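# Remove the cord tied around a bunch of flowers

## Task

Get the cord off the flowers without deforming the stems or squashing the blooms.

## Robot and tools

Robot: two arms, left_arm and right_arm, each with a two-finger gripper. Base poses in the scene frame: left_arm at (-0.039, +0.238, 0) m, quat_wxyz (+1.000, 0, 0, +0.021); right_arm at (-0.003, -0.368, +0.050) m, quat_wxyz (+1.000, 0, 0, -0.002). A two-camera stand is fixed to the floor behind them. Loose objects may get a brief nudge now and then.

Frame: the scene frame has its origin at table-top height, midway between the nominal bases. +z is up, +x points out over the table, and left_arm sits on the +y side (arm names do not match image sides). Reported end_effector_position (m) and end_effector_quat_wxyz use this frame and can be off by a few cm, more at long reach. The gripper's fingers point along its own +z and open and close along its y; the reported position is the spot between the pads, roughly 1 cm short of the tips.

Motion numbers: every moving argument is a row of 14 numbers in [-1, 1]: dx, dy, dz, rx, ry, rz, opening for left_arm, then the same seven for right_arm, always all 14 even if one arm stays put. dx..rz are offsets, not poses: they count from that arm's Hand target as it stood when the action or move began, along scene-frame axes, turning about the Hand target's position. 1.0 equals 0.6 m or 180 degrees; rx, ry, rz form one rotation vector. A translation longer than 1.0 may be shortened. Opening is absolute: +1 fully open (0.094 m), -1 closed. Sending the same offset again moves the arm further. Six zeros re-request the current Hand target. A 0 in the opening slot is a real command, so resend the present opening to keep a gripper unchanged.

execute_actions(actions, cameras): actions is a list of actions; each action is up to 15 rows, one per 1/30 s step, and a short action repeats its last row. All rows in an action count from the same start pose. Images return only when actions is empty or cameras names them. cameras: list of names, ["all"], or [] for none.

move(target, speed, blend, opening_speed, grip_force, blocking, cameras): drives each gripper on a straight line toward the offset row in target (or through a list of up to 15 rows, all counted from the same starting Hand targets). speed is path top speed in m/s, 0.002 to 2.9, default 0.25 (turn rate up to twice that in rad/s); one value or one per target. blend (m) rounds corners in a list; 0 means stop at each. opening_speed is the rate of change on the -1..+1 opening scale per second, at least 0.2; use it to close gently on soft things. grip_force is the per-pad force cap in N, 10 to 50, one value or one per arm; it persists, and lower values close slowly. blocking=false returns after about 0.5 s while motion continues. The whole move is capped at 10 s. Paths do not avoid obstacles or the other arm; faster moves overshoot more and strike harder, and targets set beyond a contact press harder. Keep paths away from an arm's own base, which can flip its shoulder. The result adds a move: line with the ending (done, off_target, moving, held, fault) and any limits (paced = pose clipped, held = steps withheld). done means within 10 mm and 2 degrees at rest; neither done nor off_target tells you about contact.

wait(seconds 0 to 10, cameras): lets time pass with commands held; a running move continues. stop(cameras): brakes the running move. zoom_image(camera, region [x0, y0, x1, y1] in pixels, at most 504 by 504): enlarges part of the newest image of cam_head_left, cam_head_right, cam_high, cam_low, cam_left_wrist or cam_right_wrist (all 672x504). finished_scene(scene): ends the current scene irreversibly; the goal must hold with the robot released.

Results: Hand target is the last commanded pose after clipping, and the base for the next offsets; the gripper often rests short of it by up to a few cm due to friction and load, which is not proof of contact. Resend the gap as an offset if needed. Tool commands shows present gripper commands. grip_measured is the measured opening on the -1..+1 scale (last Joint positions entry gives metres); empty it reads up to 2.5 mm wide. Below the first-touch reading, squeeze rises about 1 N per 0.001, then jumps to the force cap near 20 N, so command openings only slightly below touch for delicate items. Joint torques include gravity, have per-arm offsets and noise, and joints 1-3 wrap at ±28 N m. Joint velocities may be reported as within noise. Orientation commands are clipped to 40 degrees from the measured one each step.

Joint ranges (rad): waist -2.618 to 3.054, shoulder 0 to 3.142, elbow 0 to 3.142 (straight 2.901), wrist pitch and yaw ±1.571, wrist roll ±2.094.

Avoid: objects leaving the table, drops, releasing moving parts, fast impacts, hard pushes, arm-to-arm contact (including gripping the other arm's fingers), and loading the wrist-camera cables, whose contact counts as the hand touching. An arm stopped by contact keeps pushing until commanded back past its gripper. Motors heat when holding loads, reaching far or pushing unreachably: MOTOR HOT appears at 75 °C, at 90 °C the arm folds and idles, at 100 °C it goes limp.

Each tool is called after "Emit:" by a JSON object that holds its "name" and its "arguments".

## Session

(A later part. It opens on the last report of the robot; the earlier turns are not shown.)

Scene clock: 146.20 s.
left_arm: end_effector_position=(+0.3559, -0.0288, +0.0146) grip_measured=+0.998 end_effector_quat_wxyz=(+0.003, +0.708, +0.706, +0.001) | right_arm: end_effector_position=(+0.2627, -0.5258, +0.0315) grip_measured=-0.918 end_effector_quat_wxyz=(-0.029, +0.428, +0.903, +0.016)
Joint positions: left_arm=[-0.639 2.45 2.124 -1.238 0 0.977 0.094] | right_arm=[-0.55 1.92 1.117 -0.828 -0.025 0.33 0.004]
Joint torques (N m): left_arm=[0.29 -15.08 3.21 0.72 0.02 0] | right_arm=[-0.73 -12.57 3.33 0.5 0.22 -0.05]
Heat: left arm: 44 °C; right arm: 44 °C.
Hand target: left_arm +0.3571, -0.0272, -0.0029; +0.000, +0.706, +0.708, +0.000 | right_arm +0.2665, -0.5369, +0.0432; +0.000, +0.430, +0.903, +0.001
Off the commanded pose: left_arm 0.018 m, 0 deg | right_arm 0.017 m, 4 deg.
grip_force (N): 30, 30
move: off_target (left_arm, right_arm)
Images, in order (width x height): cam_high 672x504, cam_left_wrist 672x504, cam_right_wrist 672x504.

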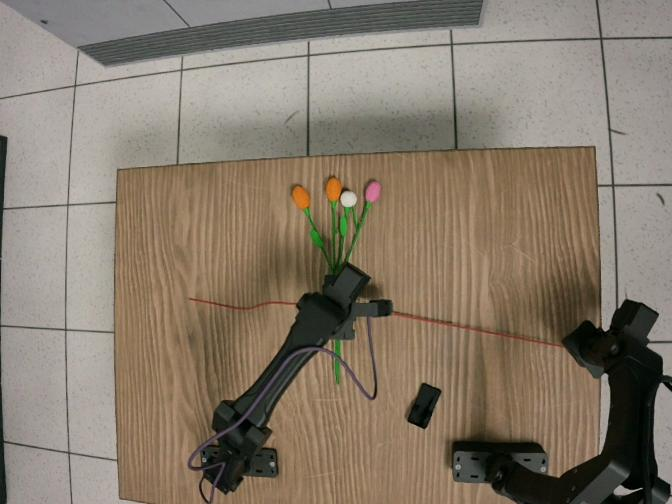

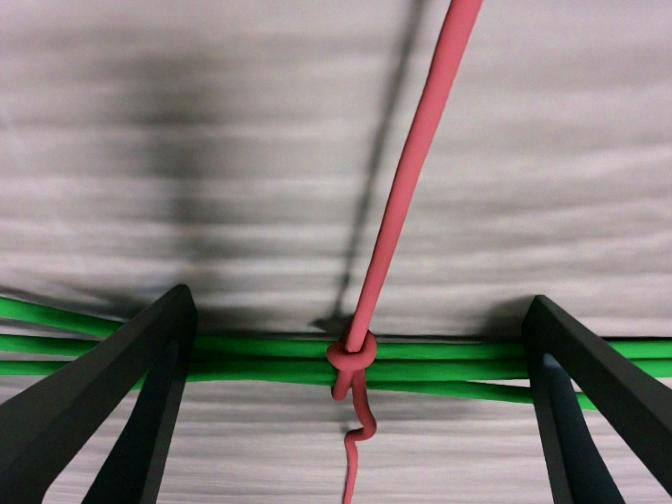

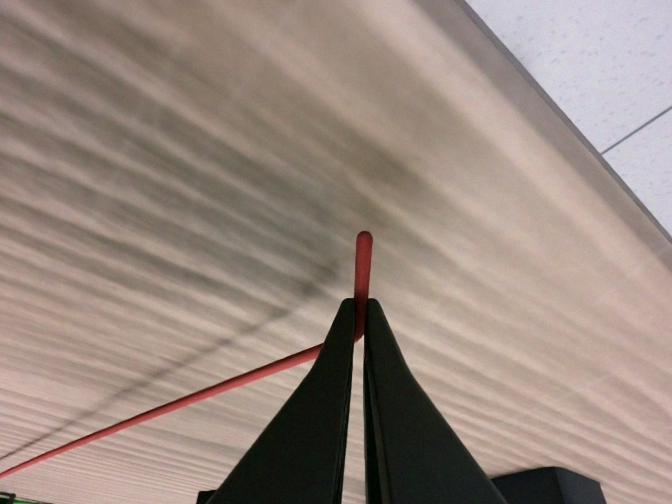

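Emit:
{"name": "move", "arguments": {"target": [[0,0,0,0,0,0,1.0,0.3,0.33,0.0,0,0,0,-1.0],[0,0,0,0,0,0,1.0,0.3,0.33,-0.05,0,0,0,-1.0],[0,0,0,0,0,0,1.0,0.3,0.33,-0.05,0,0,0,-0.2],[0,0,0,0,0,0,1.0,0.3,0.33,0.12,0,0,0,-0.2]], "speed": [0.2,0.1,0.1,0.2], "cameras": ["cam_left_wrist","cam_high","cam_right_wrist","cam_head_right"]}}

Scene clock: 162.90 s.
left_arm: end_effector_position=(+0.3559, -0.0288, +0.0146) grip_measured=+0.998 end_effector_quat_wxyz=(+0.003, +0.708, +0.706, +0.001) | right_arm: end_effector_position=(+0.4401, -0.3340, +0.0896) grip_measured=-0.203 end_effector_quat_wxyz=(-0.028, +0.424, +0.905, -0.005)
Joint positions: left_arm=[-0.639 2.45 2.124 -1.238 0 0.977 0.094] | right_arm=[0.071 2.351 2.047 -1.32 -0.019 0.943 0.037]
Joint torques (N m): left_arm=[0.28 -15.09 3.19 0.7 0.02 0] | right_arm=[-0.34 -16.85 6.15 0.12 0.16 0.1]
Heat: left arm: 43 °C; right arm: 46 °C.
Hand target: left_arm +0.3571, -0.0272, -0.0029; +0.000, +0.706, +0.708, +0.000 | right_arm +0.4465, -0.3390, +0.1153; +0.001, +0.430, +0.903, +0.001
Off the commanded pose: left_arm 0.018 m, 0 deg | right_arm 0.027 m, 3 deg.
grip_force (N): 30, 30
move: off_target (left_arm, right_arm); target 3's new opening was sent with right_arm's hand 0.012 m and 2 deg from that target
Images, in order (width x height): cam_head_right 672x504, cam_high 672x504, cam_left_wrist 672x504, cam_right_wrist 672x504.

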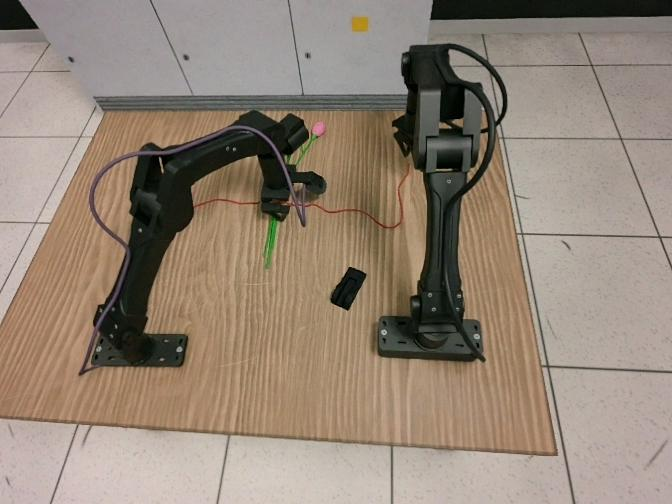

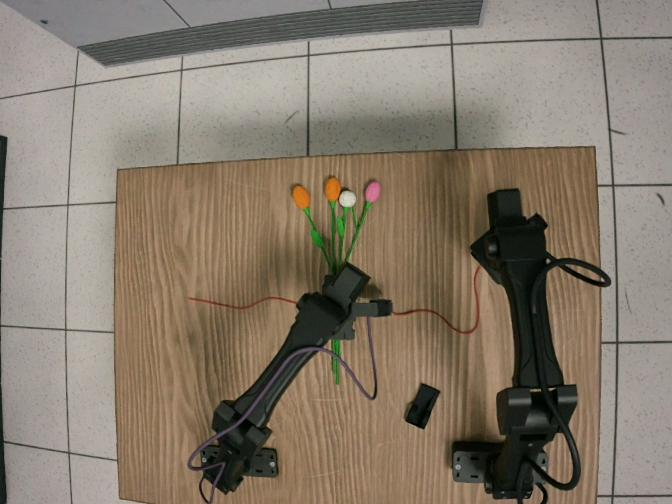

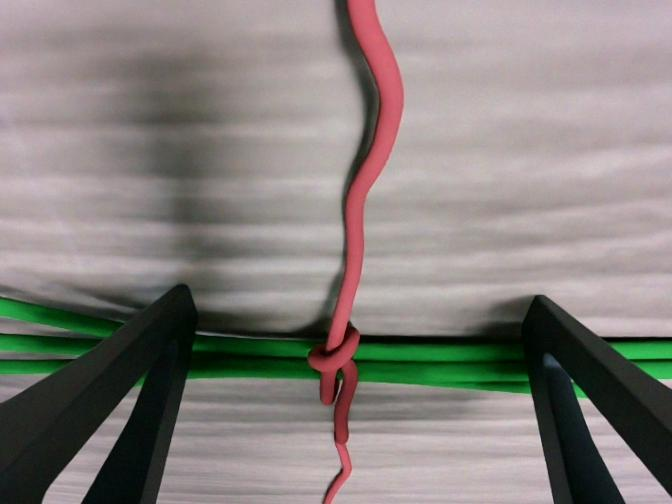

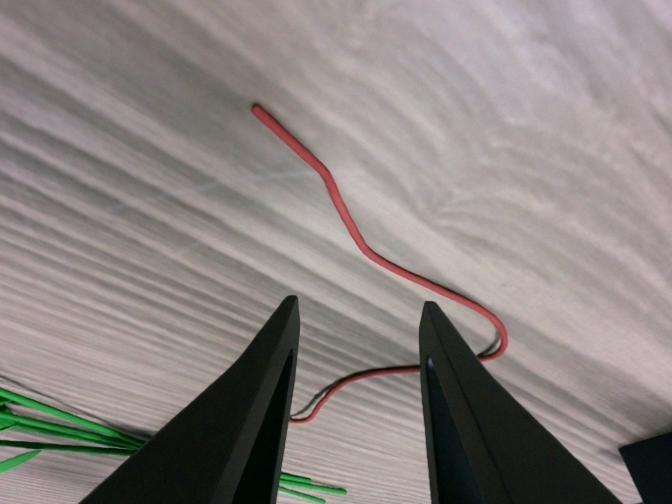

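Emit:
{"name": "move", "arguments": {"target": [0,0,0,0,0,0,1.0,-0.18,0.21,-0.1,0,0,-0.19,0.1], "speed": 0.25, "cameras": ["cam_high","cam_right_wrist"]}}

Scene clock: 173.13 s.
left_arm: end_effector_position=(+0.3559, -0.0288, +0.0146) grip_measured=+0.998 end_effector_quat_wxyz=(+0.003, +0.708, +0.706, +0.001) | right_arm: end_effector_position=(+0.3355, -0.2102, +0.0394) grip_measured=+0.097 end_effector_quat_wxyz=(-0.015, +0.672, +0.740, -0.012)
Joint positions: left_arm=[-0.639 2.45 2.124 -1.238 0 0.977 0.094] | right_arm=[0.429 2.1 1.424 -0.929 -0.019 1.9 0.052]
Joint torques (N m): left_arm=[0.27 -15.08 3.21 0.71 0.02 0] | right_arm=[-0.02 -14.83 3.41 0.23 0.19 0.14]
Heat: left arm: 43 °C; right arm: 51 °C.
Hand target: left_arm +0.3571, -0.0272, -0.0029; +0.000, +0.706, +0.708, +0.000 | right_arm +0.3384, -0.2130, +0.0552; +0.001, +0.676, +0.737, +0.000
Off the commanded pose: left_arm 0.018 m, 0 deg | right_arm 0.016 m, 2 deg.
grip_force (N): 30, 30
move: off_target (left_arm, right_arm)
Images, in order (width x height): cam_high 672x504, cam_right_wrist 672x504.

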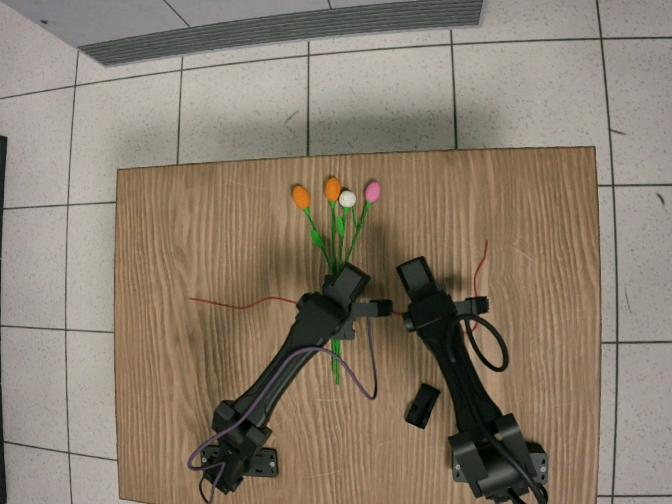

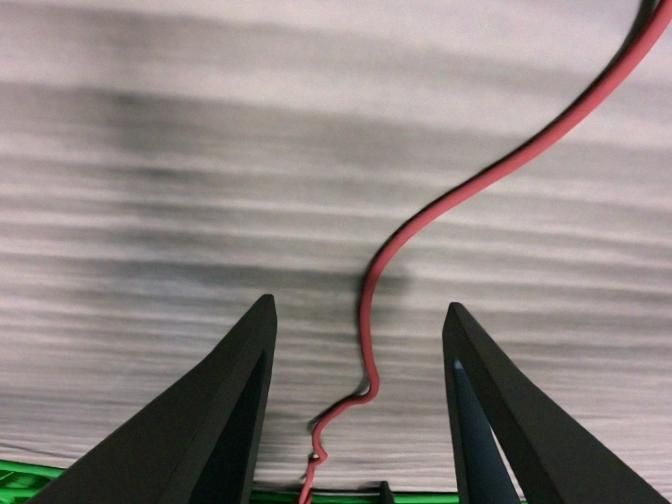

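Emit:
{"name": "move", "arguments": {"target": [0,0,0,0,0,0,1.0,0,0,-0.085,0,0,0,0.1], "speed": 0.1, "cameras": ["cam_right_wrist"]}}

Scene clock: 177.73 s.
left_arm: end_effector_position=(+0.3559, -0.0288, +0.0146) grip_measured=+0.998 end_effector_quat_wxyz=(+0.003, +0.708, +0.706, +0.001) | right_arm: end_effector_position=(+0.3416, -0.2075, +0.0168) grip_measured=+0.097 end_effector_quat_wxyz=(-0.003, +0.672, +0.740, +0.017)
Joint positions: left_arm=[-0.639 2.45 2.124 -1.238 0 0.977 0.094] | right_arm=[0.429 2.109 1.339 -0.772 -0.018 1.901 0.052]
Joint torques (N m): left_arm=[0.28 -15.08 3.21 0.71 0.02 0] | right_arm=[-0.02 -8.42 3.25 0.55 0.18 0.1]
Heat: left arm: 43 °C; right arm: 52 °C.
Hand target: left_arm +0.3571, -0.0272, -0.0029; +0.000, +0.706, +0.708, +0.000 | right_arm +0.3384, -0.2130, +0.0043; +0.001, +0.676, +0.737, +0.000
Off the commanded pose: left_arm 0.018 m, 0 deg | right_arm 0.014 m, 2 deg.
grip_force (N): 30, 30
move: off_target (left_arm, right_arm)
Images, in order (width x height): cam_right_wrist 672x504.

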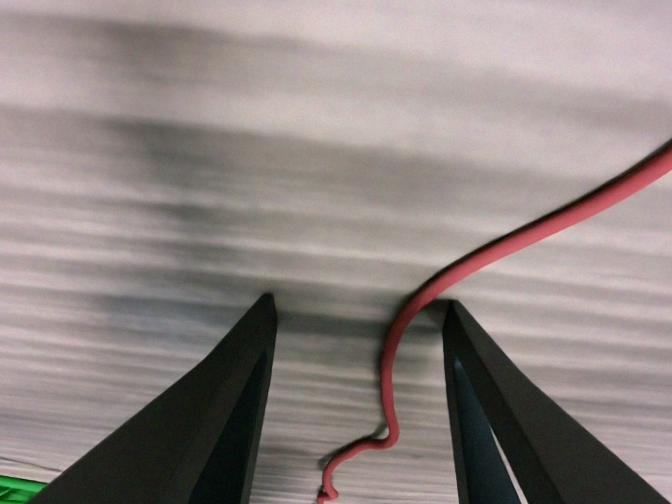

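Emit:
{"name": "move", "arguments": {"target": [[0,0,0,0,0,0,1.0,-0.006,0,-0.01,0,0,0,0.1],[0,0,0,0,0,0,1.0,-0.006,0,-0.01,0,0,0,-1]], "speed": 0.1, "cameras": ["cam_right_wrist"]}}

Scene clock: 187.00 s.
left_arm: end_effector_position=(+0.3559, -0.0288, +0.0146) grip_measured=+0.998 end_effector_quat_wxyz=(+0.003, +0.708, +0.706, +0.001) | right_arm: end_effector_position=(+0.3405, -0.2080, +0.0152) grip_measured=-0.915 end_effector_quat_wxyz=(-0.003, +0.674, +0.739, +0.016)
Joint positions: left_arm=[-0.639 2.45 2.124 -1.238 0 0.977 0.094] | right_arm=[0.429 2.109 1.332 -0.766 -0.018 1.904 0.004]
Joint torques (N m): left_arm=[0.28 -15.1 3.21 0.7 0.01 0] | right_arm=[0.29 -8.27 2.03 0.75 0.18 0.1]
Heat: left arm: 43 °C; right arm: 50 °C.
Hand target: left_arm +0.3571, -0.0272, -0.0029; +0.000, +0.706, +0.708, +0.000 | right_arm +0.3349, -0.2130, -0.0017; +0.001, +0.676, +0.737, +0.000
Off the commanded pose: left_arm 0.018 m, 0 deg | right_arm 0.019 m, 2 deg.
grip_force (N): 30, 30
move: off_target (left_arm, right_arm); target 2's new opening was sent with right_arm's hand 0.019 m and 2 deg from that target
Images, in order (width x height): cam_right_wrist 672x504.

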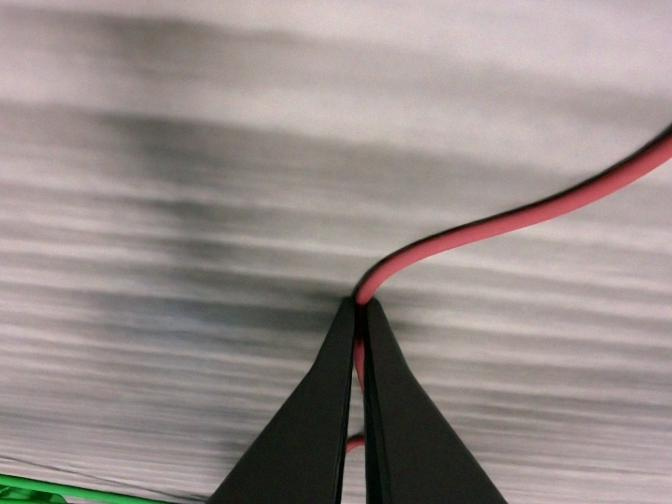

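Emit:
{"name": "move", "arguments": {"target": [[0,0,0,0,0,0,1.0,-0.05,-0.15,0.1,0,0,0,-1],[0,0,0,0,0,0,1.0,-0.125,-0.39,0.15,0,0,0,-1]], "speed": 0.07, "blend": [0.02,0], "cameras": ["cam_left_wrist","cam_high","cam_head_right"]}}

Scene clock: 195.60 s.
left_arm: end_effector_position=(+0.3559, -0.0293, +0.0146) grip_measured=+0.998 end_effector_quat_wxyz=(+0.004, +0.709, +0.705, +0.000) | right_arm: end_effector_position=(+0.2625, -0.4345, +0.0782) grip_measured=-0.917 end_effector_quat_wxyz=(-0.024, +0.673, +0.739, +0.016)
Joint positions: left_arm=[-0.639 2.45 2.124 -1.237 0.002 0.979 0.094] | right_arm=[-0.278 1.683 1.026 -0.943 -0.05 1.194 0.004]
Joint torques (N m): left_arm=[0.27 -15.08 3.18 0.7 0 -0.02] | right_arm=[-1.03 -10.32 4.12 0.21 0.51 -0.04]
Heat: left arm: 43 °C; right arm: 49 °C.
Hand target: left_arm +0.3570, -0.0273, -0.0029; +0.000, +0.706, +0.708, +0.000 | right_arm +0.2599, -0.4471, +0.0883; +0.001, +0.676, +0.737, +0.000
Off the commanded pose: left_arm 0.018 m, 1 deg | right_arm 0.016 m, 3 deg.
grip_force (N): 30, 30
move: off_target (left_arm, right_arm)
Images, in order (width x height): cam_head_right 672x504, cam_high 672x504, cam_left_wrist 672x504.

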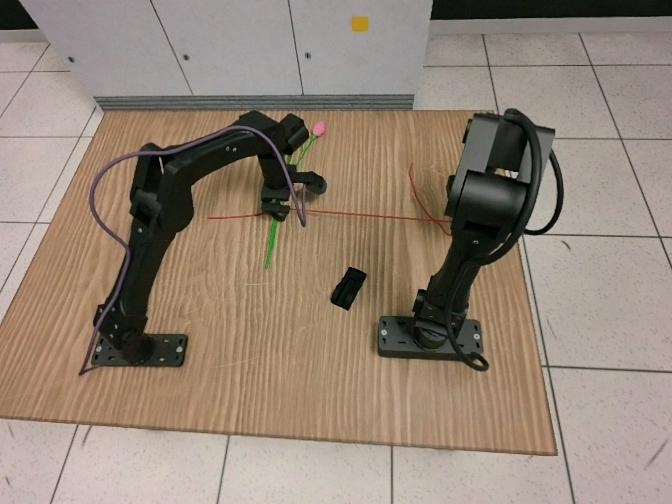

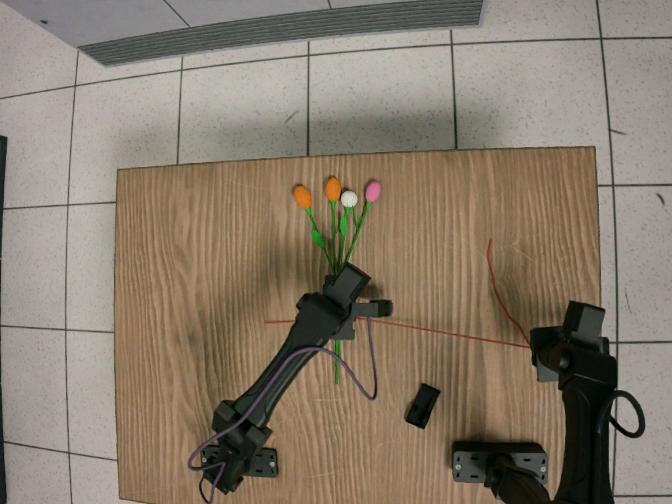

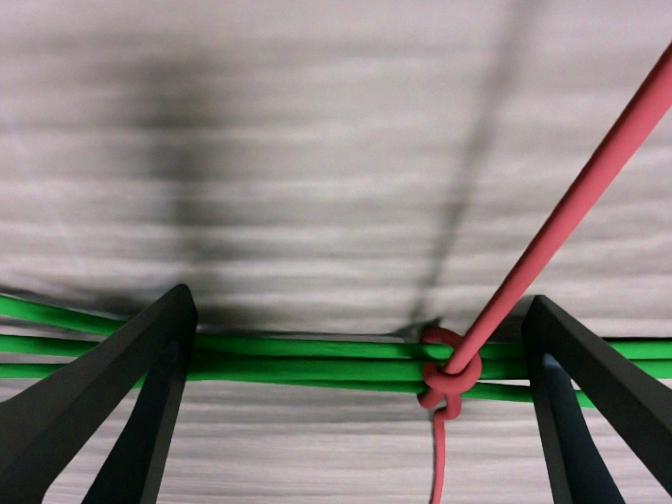

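Emit:
{"name": "move", "arguments": {"target": [[0,0,0,0,0,0,1.0,0.12,0.08,-0.12,0,0,0,-1],[0,0,0,0,0,0,1.0,0.12,0.08,-0.12,0,0,0,-0.3],[0,0,0,0,0,0,1.0,0.12,0.08,0.02,0,0,0,-0.3],[0,0,0,0,0,0,1.0,0.12,0.40,-0.04,0,0,0,0.1]], "speed": [0.12,0.1,0.2,0.25], "blend": [0,0,0.02,0], "cameras": ["cam_left_wrist","cam_high","cam_right_wrist"]}}

Scene clock: 209.07 s.
left_arm: end_effector_position=(+0.3559, -0.0293, +0.0146) grip_measured=+0.998 end_effector_quat_wxyz=(+0.004, +0.709, +0.705, +0.000) | right_arm: end_effector_position=(+0.3275, -0.2029, +0.0658) grip_measured=+0.097 end_effector_quat_wxyz=(-0.005, +0.670, +0.742, +0.010)
Joint positions: left_arm=[-0.639 2.45 2.124 -1.237 0.002 0.979 0.094] | right_arm=[0.457 2.002 1.39 -0.943 -0.016 1.922 0.052]
Joint torques (N m): left_arm=[0.28 -15.08 3.22 0.7 0 -0.01] | right_arm=[-0.54 -8.43 6.12 0.23 0.16 0.11]
Heat: left arm: 44 °C; right arm: 48 °C.
Hand target: left_arm +0.3570, -0.0273, -0.0029; +0.000, +0.706, +0.708, +0.000 | right_arm +0.3319, -0.2070, +0.0643; +0.001, +0.676, +0.737, +0.001
Off the commanded pose: left_arm 0.018 m, 1 deg | right_arm 0.006 m, 2 deg.
grip_force (N): 30, 30
move: off_target (left_arm)
Images, in order (width x height): cam_high 672x504, cam_left_wrist 672x504, cam_right_wrist 672x504.

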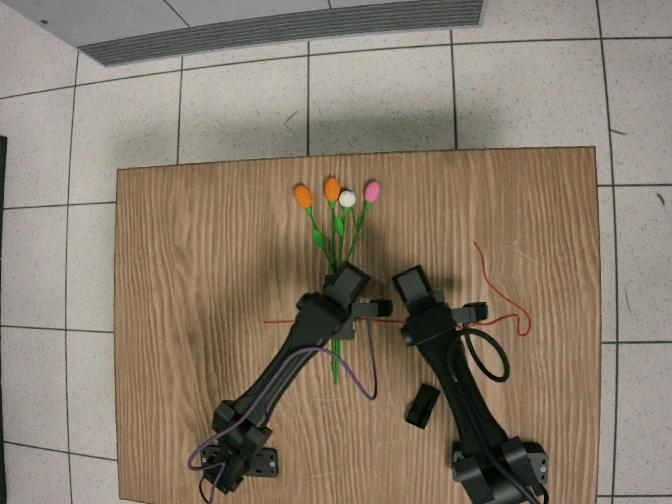

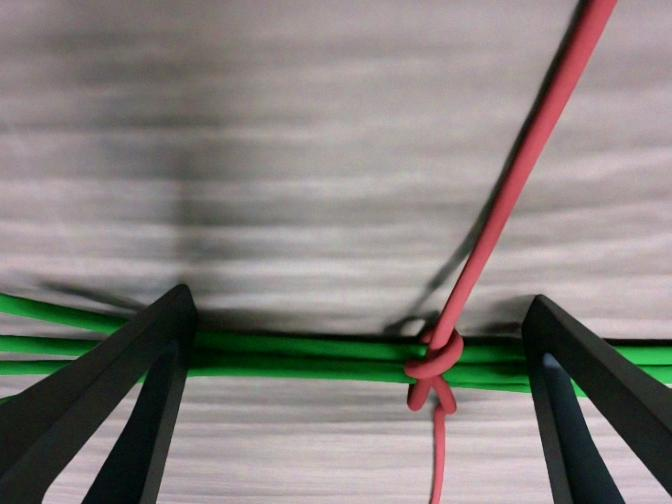

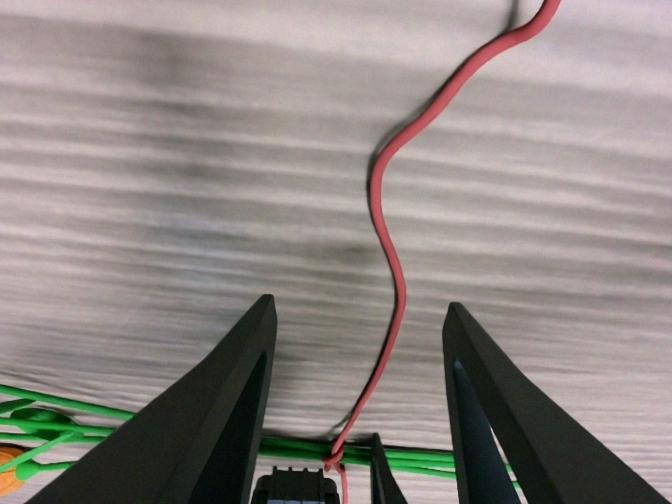

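Emit:
{"name": "move", "arguments": {"target": [[0,0,0,0,0,0,1.0,-0.004,0,-0.105,0,0,0,0.1],[0,0,0,0,0,0,1.0,-0.004,0,-0.105,0,0,0,-1]], "speed": 0.1, "cameras": ["cam_right_wrist"]}}

Scene clock: 216.17 s.
left_arm: end_effector_position=(+0.3559, -0.0293, +0.0146) grip_measured=+0.998 end_effector_quat_wxyz=(+0.004, +0.709, +0.705, +0.000) | right_arm: end_effector_position=(+0.3321, -0.2008, +0.0162) grip_measured=-0.915 end_effector_quat_wxyz=(-0.002, +0.671, +0.741, +0.016)
Joint positions: left_arm=[-0.639 2.45 2.124 -1.237 0.002 0.979 0.094] | right_arm=[0.457 2.092 1.308 -0.759 -0.016 1.926 0.004]
Joint torques (N m): left_arm=[0.27 -15.08 3.22 0.7 0 -0.02] | right_arm=[-0.31 -7.86 2.95 0.63 0.16 0.1]
Heat: left arm: 44 °C; right arm: 46 °C.
Hand target: left_arm +0.3570, -0.0273, -0.0029; +0.000, +0.706, +0.708, +0.000 | right_arm +0.3293, -0.2071, +0.0012; +0.001, +0.676, +0.737, +0.000
Off the commanded pose: left_arm 0.018 m, 1 deg | right_arm 0.016 m, 2 deg.
grip_force (N): 30, 30
move: off_target (left_arm, right_arm); target 2's new opening was sent with right_arm's hand 0.016 m and 2 deg from that target
Images, in order (width x height): cam_right_wrist 672x504.

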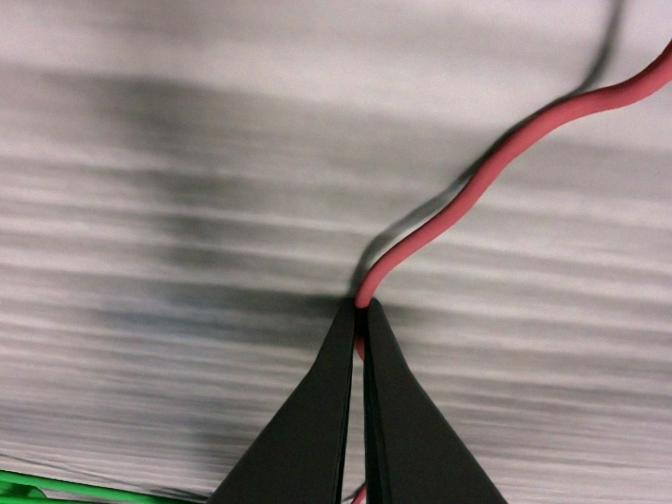

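Emit:
{"name": "move", "arguments": {"target": [[0,0,0,0,0,0,1.0,0.0,-0.1,0.15,0,0,0,-1],[0,0,0,0,0,0,1.0,0.0,-0.4,0.28,0,0,0,-1]], "speed": 0.07, "blend": [0.02,0], "cameras": ["cam_left_wrist","cam_high","cam_head_right"]}}

Scene clock: 225.77 s.
left_arm: end_effector_position=(+0.3559, -0.0293, +0.0146) grip_measured=+0.998 end_effector_quat_wxyz=(+0.004, +0.709, +0.705, +0.000) | right_arm: end_effector_position=(+0.3277, -0.4387, +0.1562) grip_measured=-0.916 end_effector_quat_wxyz=(-0.019, +0.674, +0.739, +0.005)
Joint positions: left_arm=[-0.639 2.45 2.124 -1.237 0.002 0.979 0.094] | right_arm=[-0.224 1.852 1.551 -1.299 -0.028 1.251 0.004]
Joint torques (N m): left_arm=[0.27 -15.09 3.19 0.69 0 -0.01] | right_arm=[-0.58 -10.63 6.52 0.14 0.24 -0.01]
Heat: left arm: 45 °C; right arm: 46 °C.
Hand target: left_arm +0.3570, -0.0272, -0.0029; +0.000, +0.706, +0.708, +0.000 | right_arm +0.3293, -0.4471, +0.1693; +0.001, +0.676, +0.737, +0.000
Off the commanded pose: left_arm 0.018 m, 1 deg | right_arm 0.016 m, 2 deg.
grip_force (N): 30, 30
move: off_target (left_arm, right_arm)
Images, in order (width x height): cam_head_right 672x504, cam_high 672x504, cam_left_wrist 672x504.

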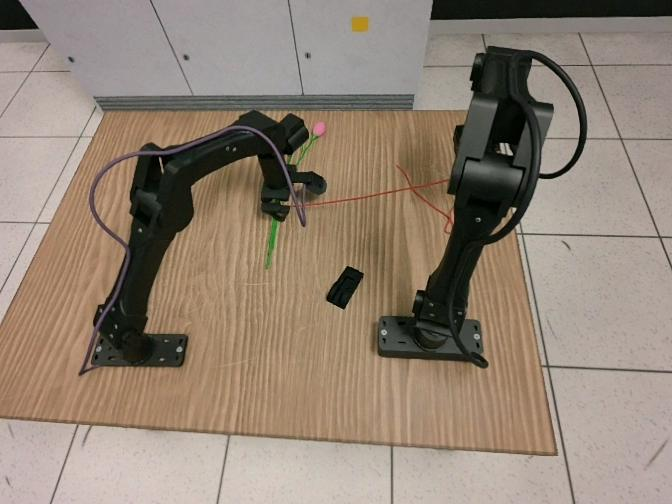

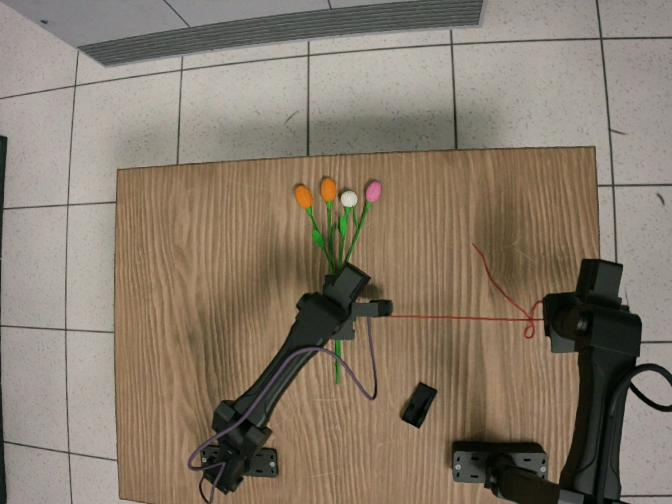

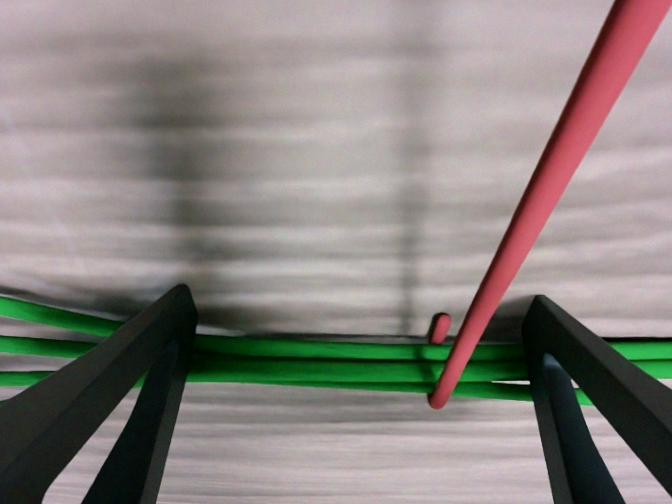

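Emit:
{"name": "move", "arguments": {"target": [0,0,0,0,0,0,1.0,0.0,-0.05,0.12,0,0,0,-1], "speed": 0.06, "cameras": ["cam_left_wrist","cam_high","cam_low"]}}

Scene clock: 230.80 s.
left_arm: end_effector_position=(+0.3559, -0.0293, +0.0146) grip_measured=+0.998 end_effector_quat_wxyz=(+0.004, +0.709, +0.705, +0.000) | right_arm: end_effector_position=(+0.3301, -0.4700, +0.2357) grip_measured=-0.916 end_effector_quat_wxyz=(+0.011, +0.674, +0.739, +0.018)
Joint positions: left_arm=[-0.639 2.45 2.124 -1.237 0.002 0.979 0.094] | right_arm=[-0.309 1.86 1.88 -1.555 -0.024 1.167 0.004]
Joint torques (N m): left_arm=[0.28 -15.08 3.21 0.69 0 -0.02] | right_arm=[-0.57 -8.64 6.38 0.29 0.22 0.01]
Heat: left arm: 45 °C; right arm: 46 °C.
Hand target: left_arm +0.3570, -0.0272, -0.0029; +0.000, +0.706, +0.708, +0.000 | right_arm +0.3293, -0.4769, +0.2412; +0.001, +0.676, +0.737, +0.000
Off the commanded pose: left_arm 0.018 m, 1 deg | right_arm 0.009 m, 2 deg.
joint sent to its limit (right arm) — joint 4 (wrist pitch), lower limit. The joint targets still meet the commanded pose.
grip_force (N): 30, 30
move: off_target (left_arm)
Images, in order (width x height): cam_high 672x504, cam_low 672x504, cam_left_wrist 672x504.

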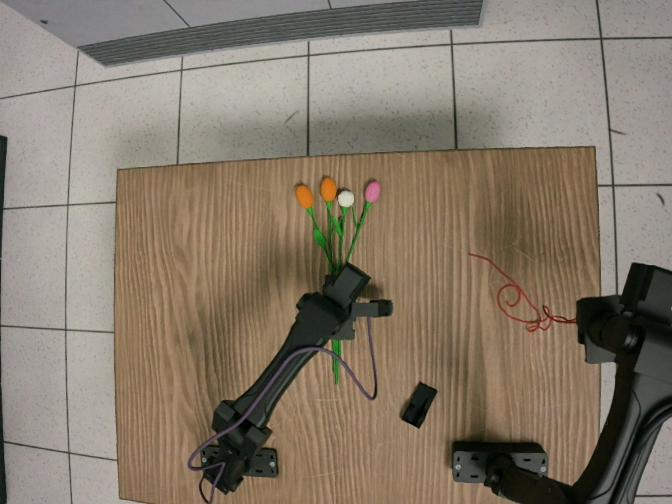

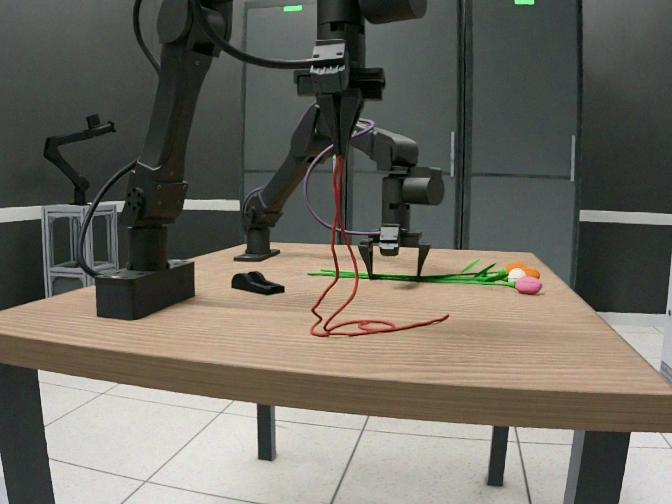

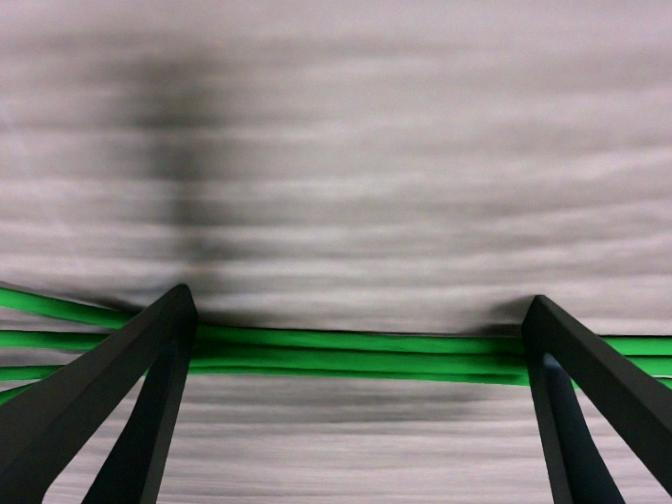

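Emit:
{"name": "move", "arguments": {"target": [[0,-0.015,0.03,0,0,0,1.0,0.0,0.2,0,0,0,0,-1],[0,-0.015,0.25,0,0,0,1.0,0.0,0.2,-0.35,0,0,0,-1],[0,-0.015,0.25,0,0,0,1.0,0.0,0.2,-0.35,0,0,0,-0.2],[0,-0.015,0.25,0,0,0,1.0,0.0,0.2,-0.05,0,0,0,-0.2]], "speed": [0.15,0.15,0.1,0.12], "cameras": ["cam_high","cam_low","cam_head_right","cam_right_wrist","cam_left_wrist"]}}

Scene clock: 241.63 s.
left_arm: end_effector_position=(+0.3593, -0.0340, +0.1249) grip_measured=+0.998 end_effector_quat_wxyz=(+0.048, +0.705, +0.708, +0.008) | right_arm: end_effector_position=(+0.3299, -0.3534, +0.1950) grip_measured=-0.203 end_effector_quat_wxyz=(-0.018, +0.672, +0.740, -0.005)
Joint positions: left_arm=[-0.643 2.426 2.519 -1.566 0.002 0.965 0.094] | right_arm=[0.035 1.839 1.689 -1.454 -0.018 1.507 0.037]
Joint torques (N m): left_arm=[-0.66 -19.52 7.49 0.25 -0.01 -0.03] | right_arm=[-0.03 -11.47 6.26 0.11 0.17 0.11]
Heat: left arm: 48 °C; right arm: 45 °C.
Hand target: left_arm +0.3571, -0.0361, +0.1473; +0.000, +0.706, +0.708, +0.000 | right_arm +0.3293, -0.3571, +0.2112; +0.001, +0.676, +0.737, +0.000
Off the commanded pose: left_arm 0.022 m, 6 deg | right_arm 0.017 m, 2 deg.
joint sent to its limit (left arm) — joint 4 (wrist pitch), lower limit. The joint targets are off in orientation, not in position.
grip_force (N): 30, 30
move: off_target (left_arm, right_arm)
Images, in order (width x height): cam_head_right 672x504, cam_high 672x504, cam_low 672x504, cam_left_wrist 672x504, cam_right_wrist 672x504.

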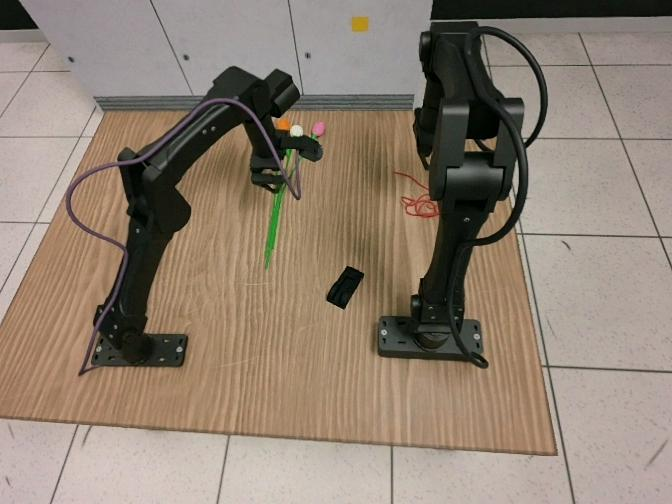

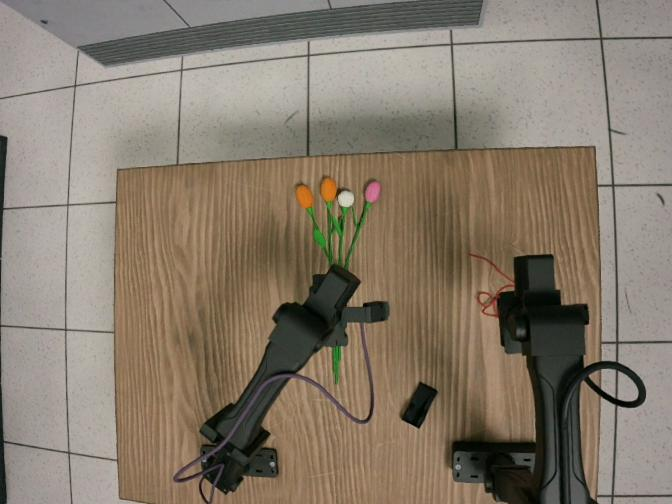

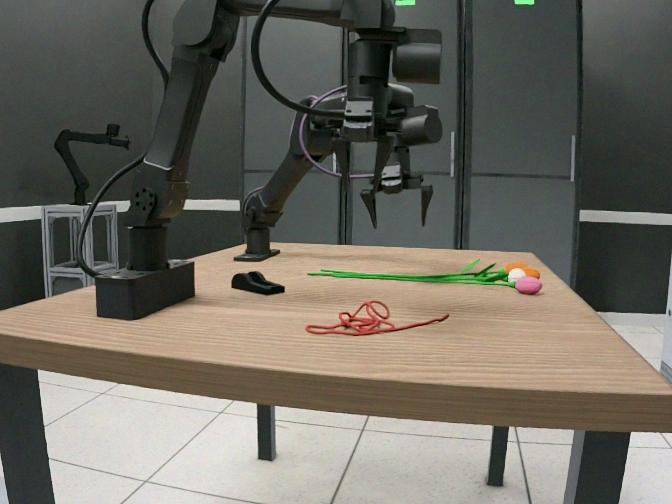

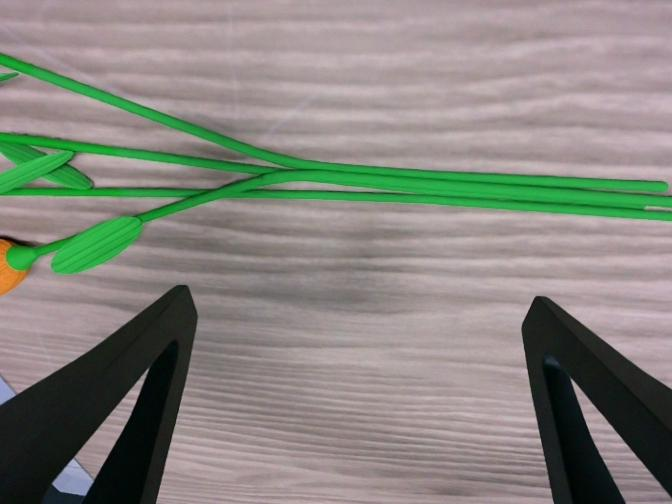

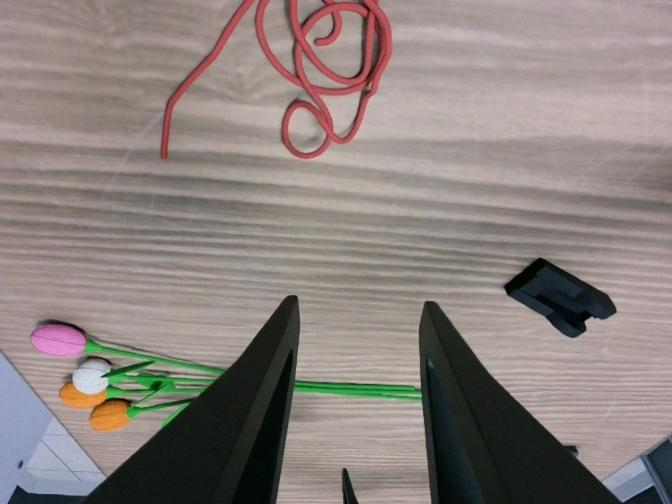

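The cord is lying on the table by itself, clear of the flowers. The stems are straight.

Emit:
{"name": "finished_scene", "arguments": {"scene": 2}}

The scene is finished: the task was done.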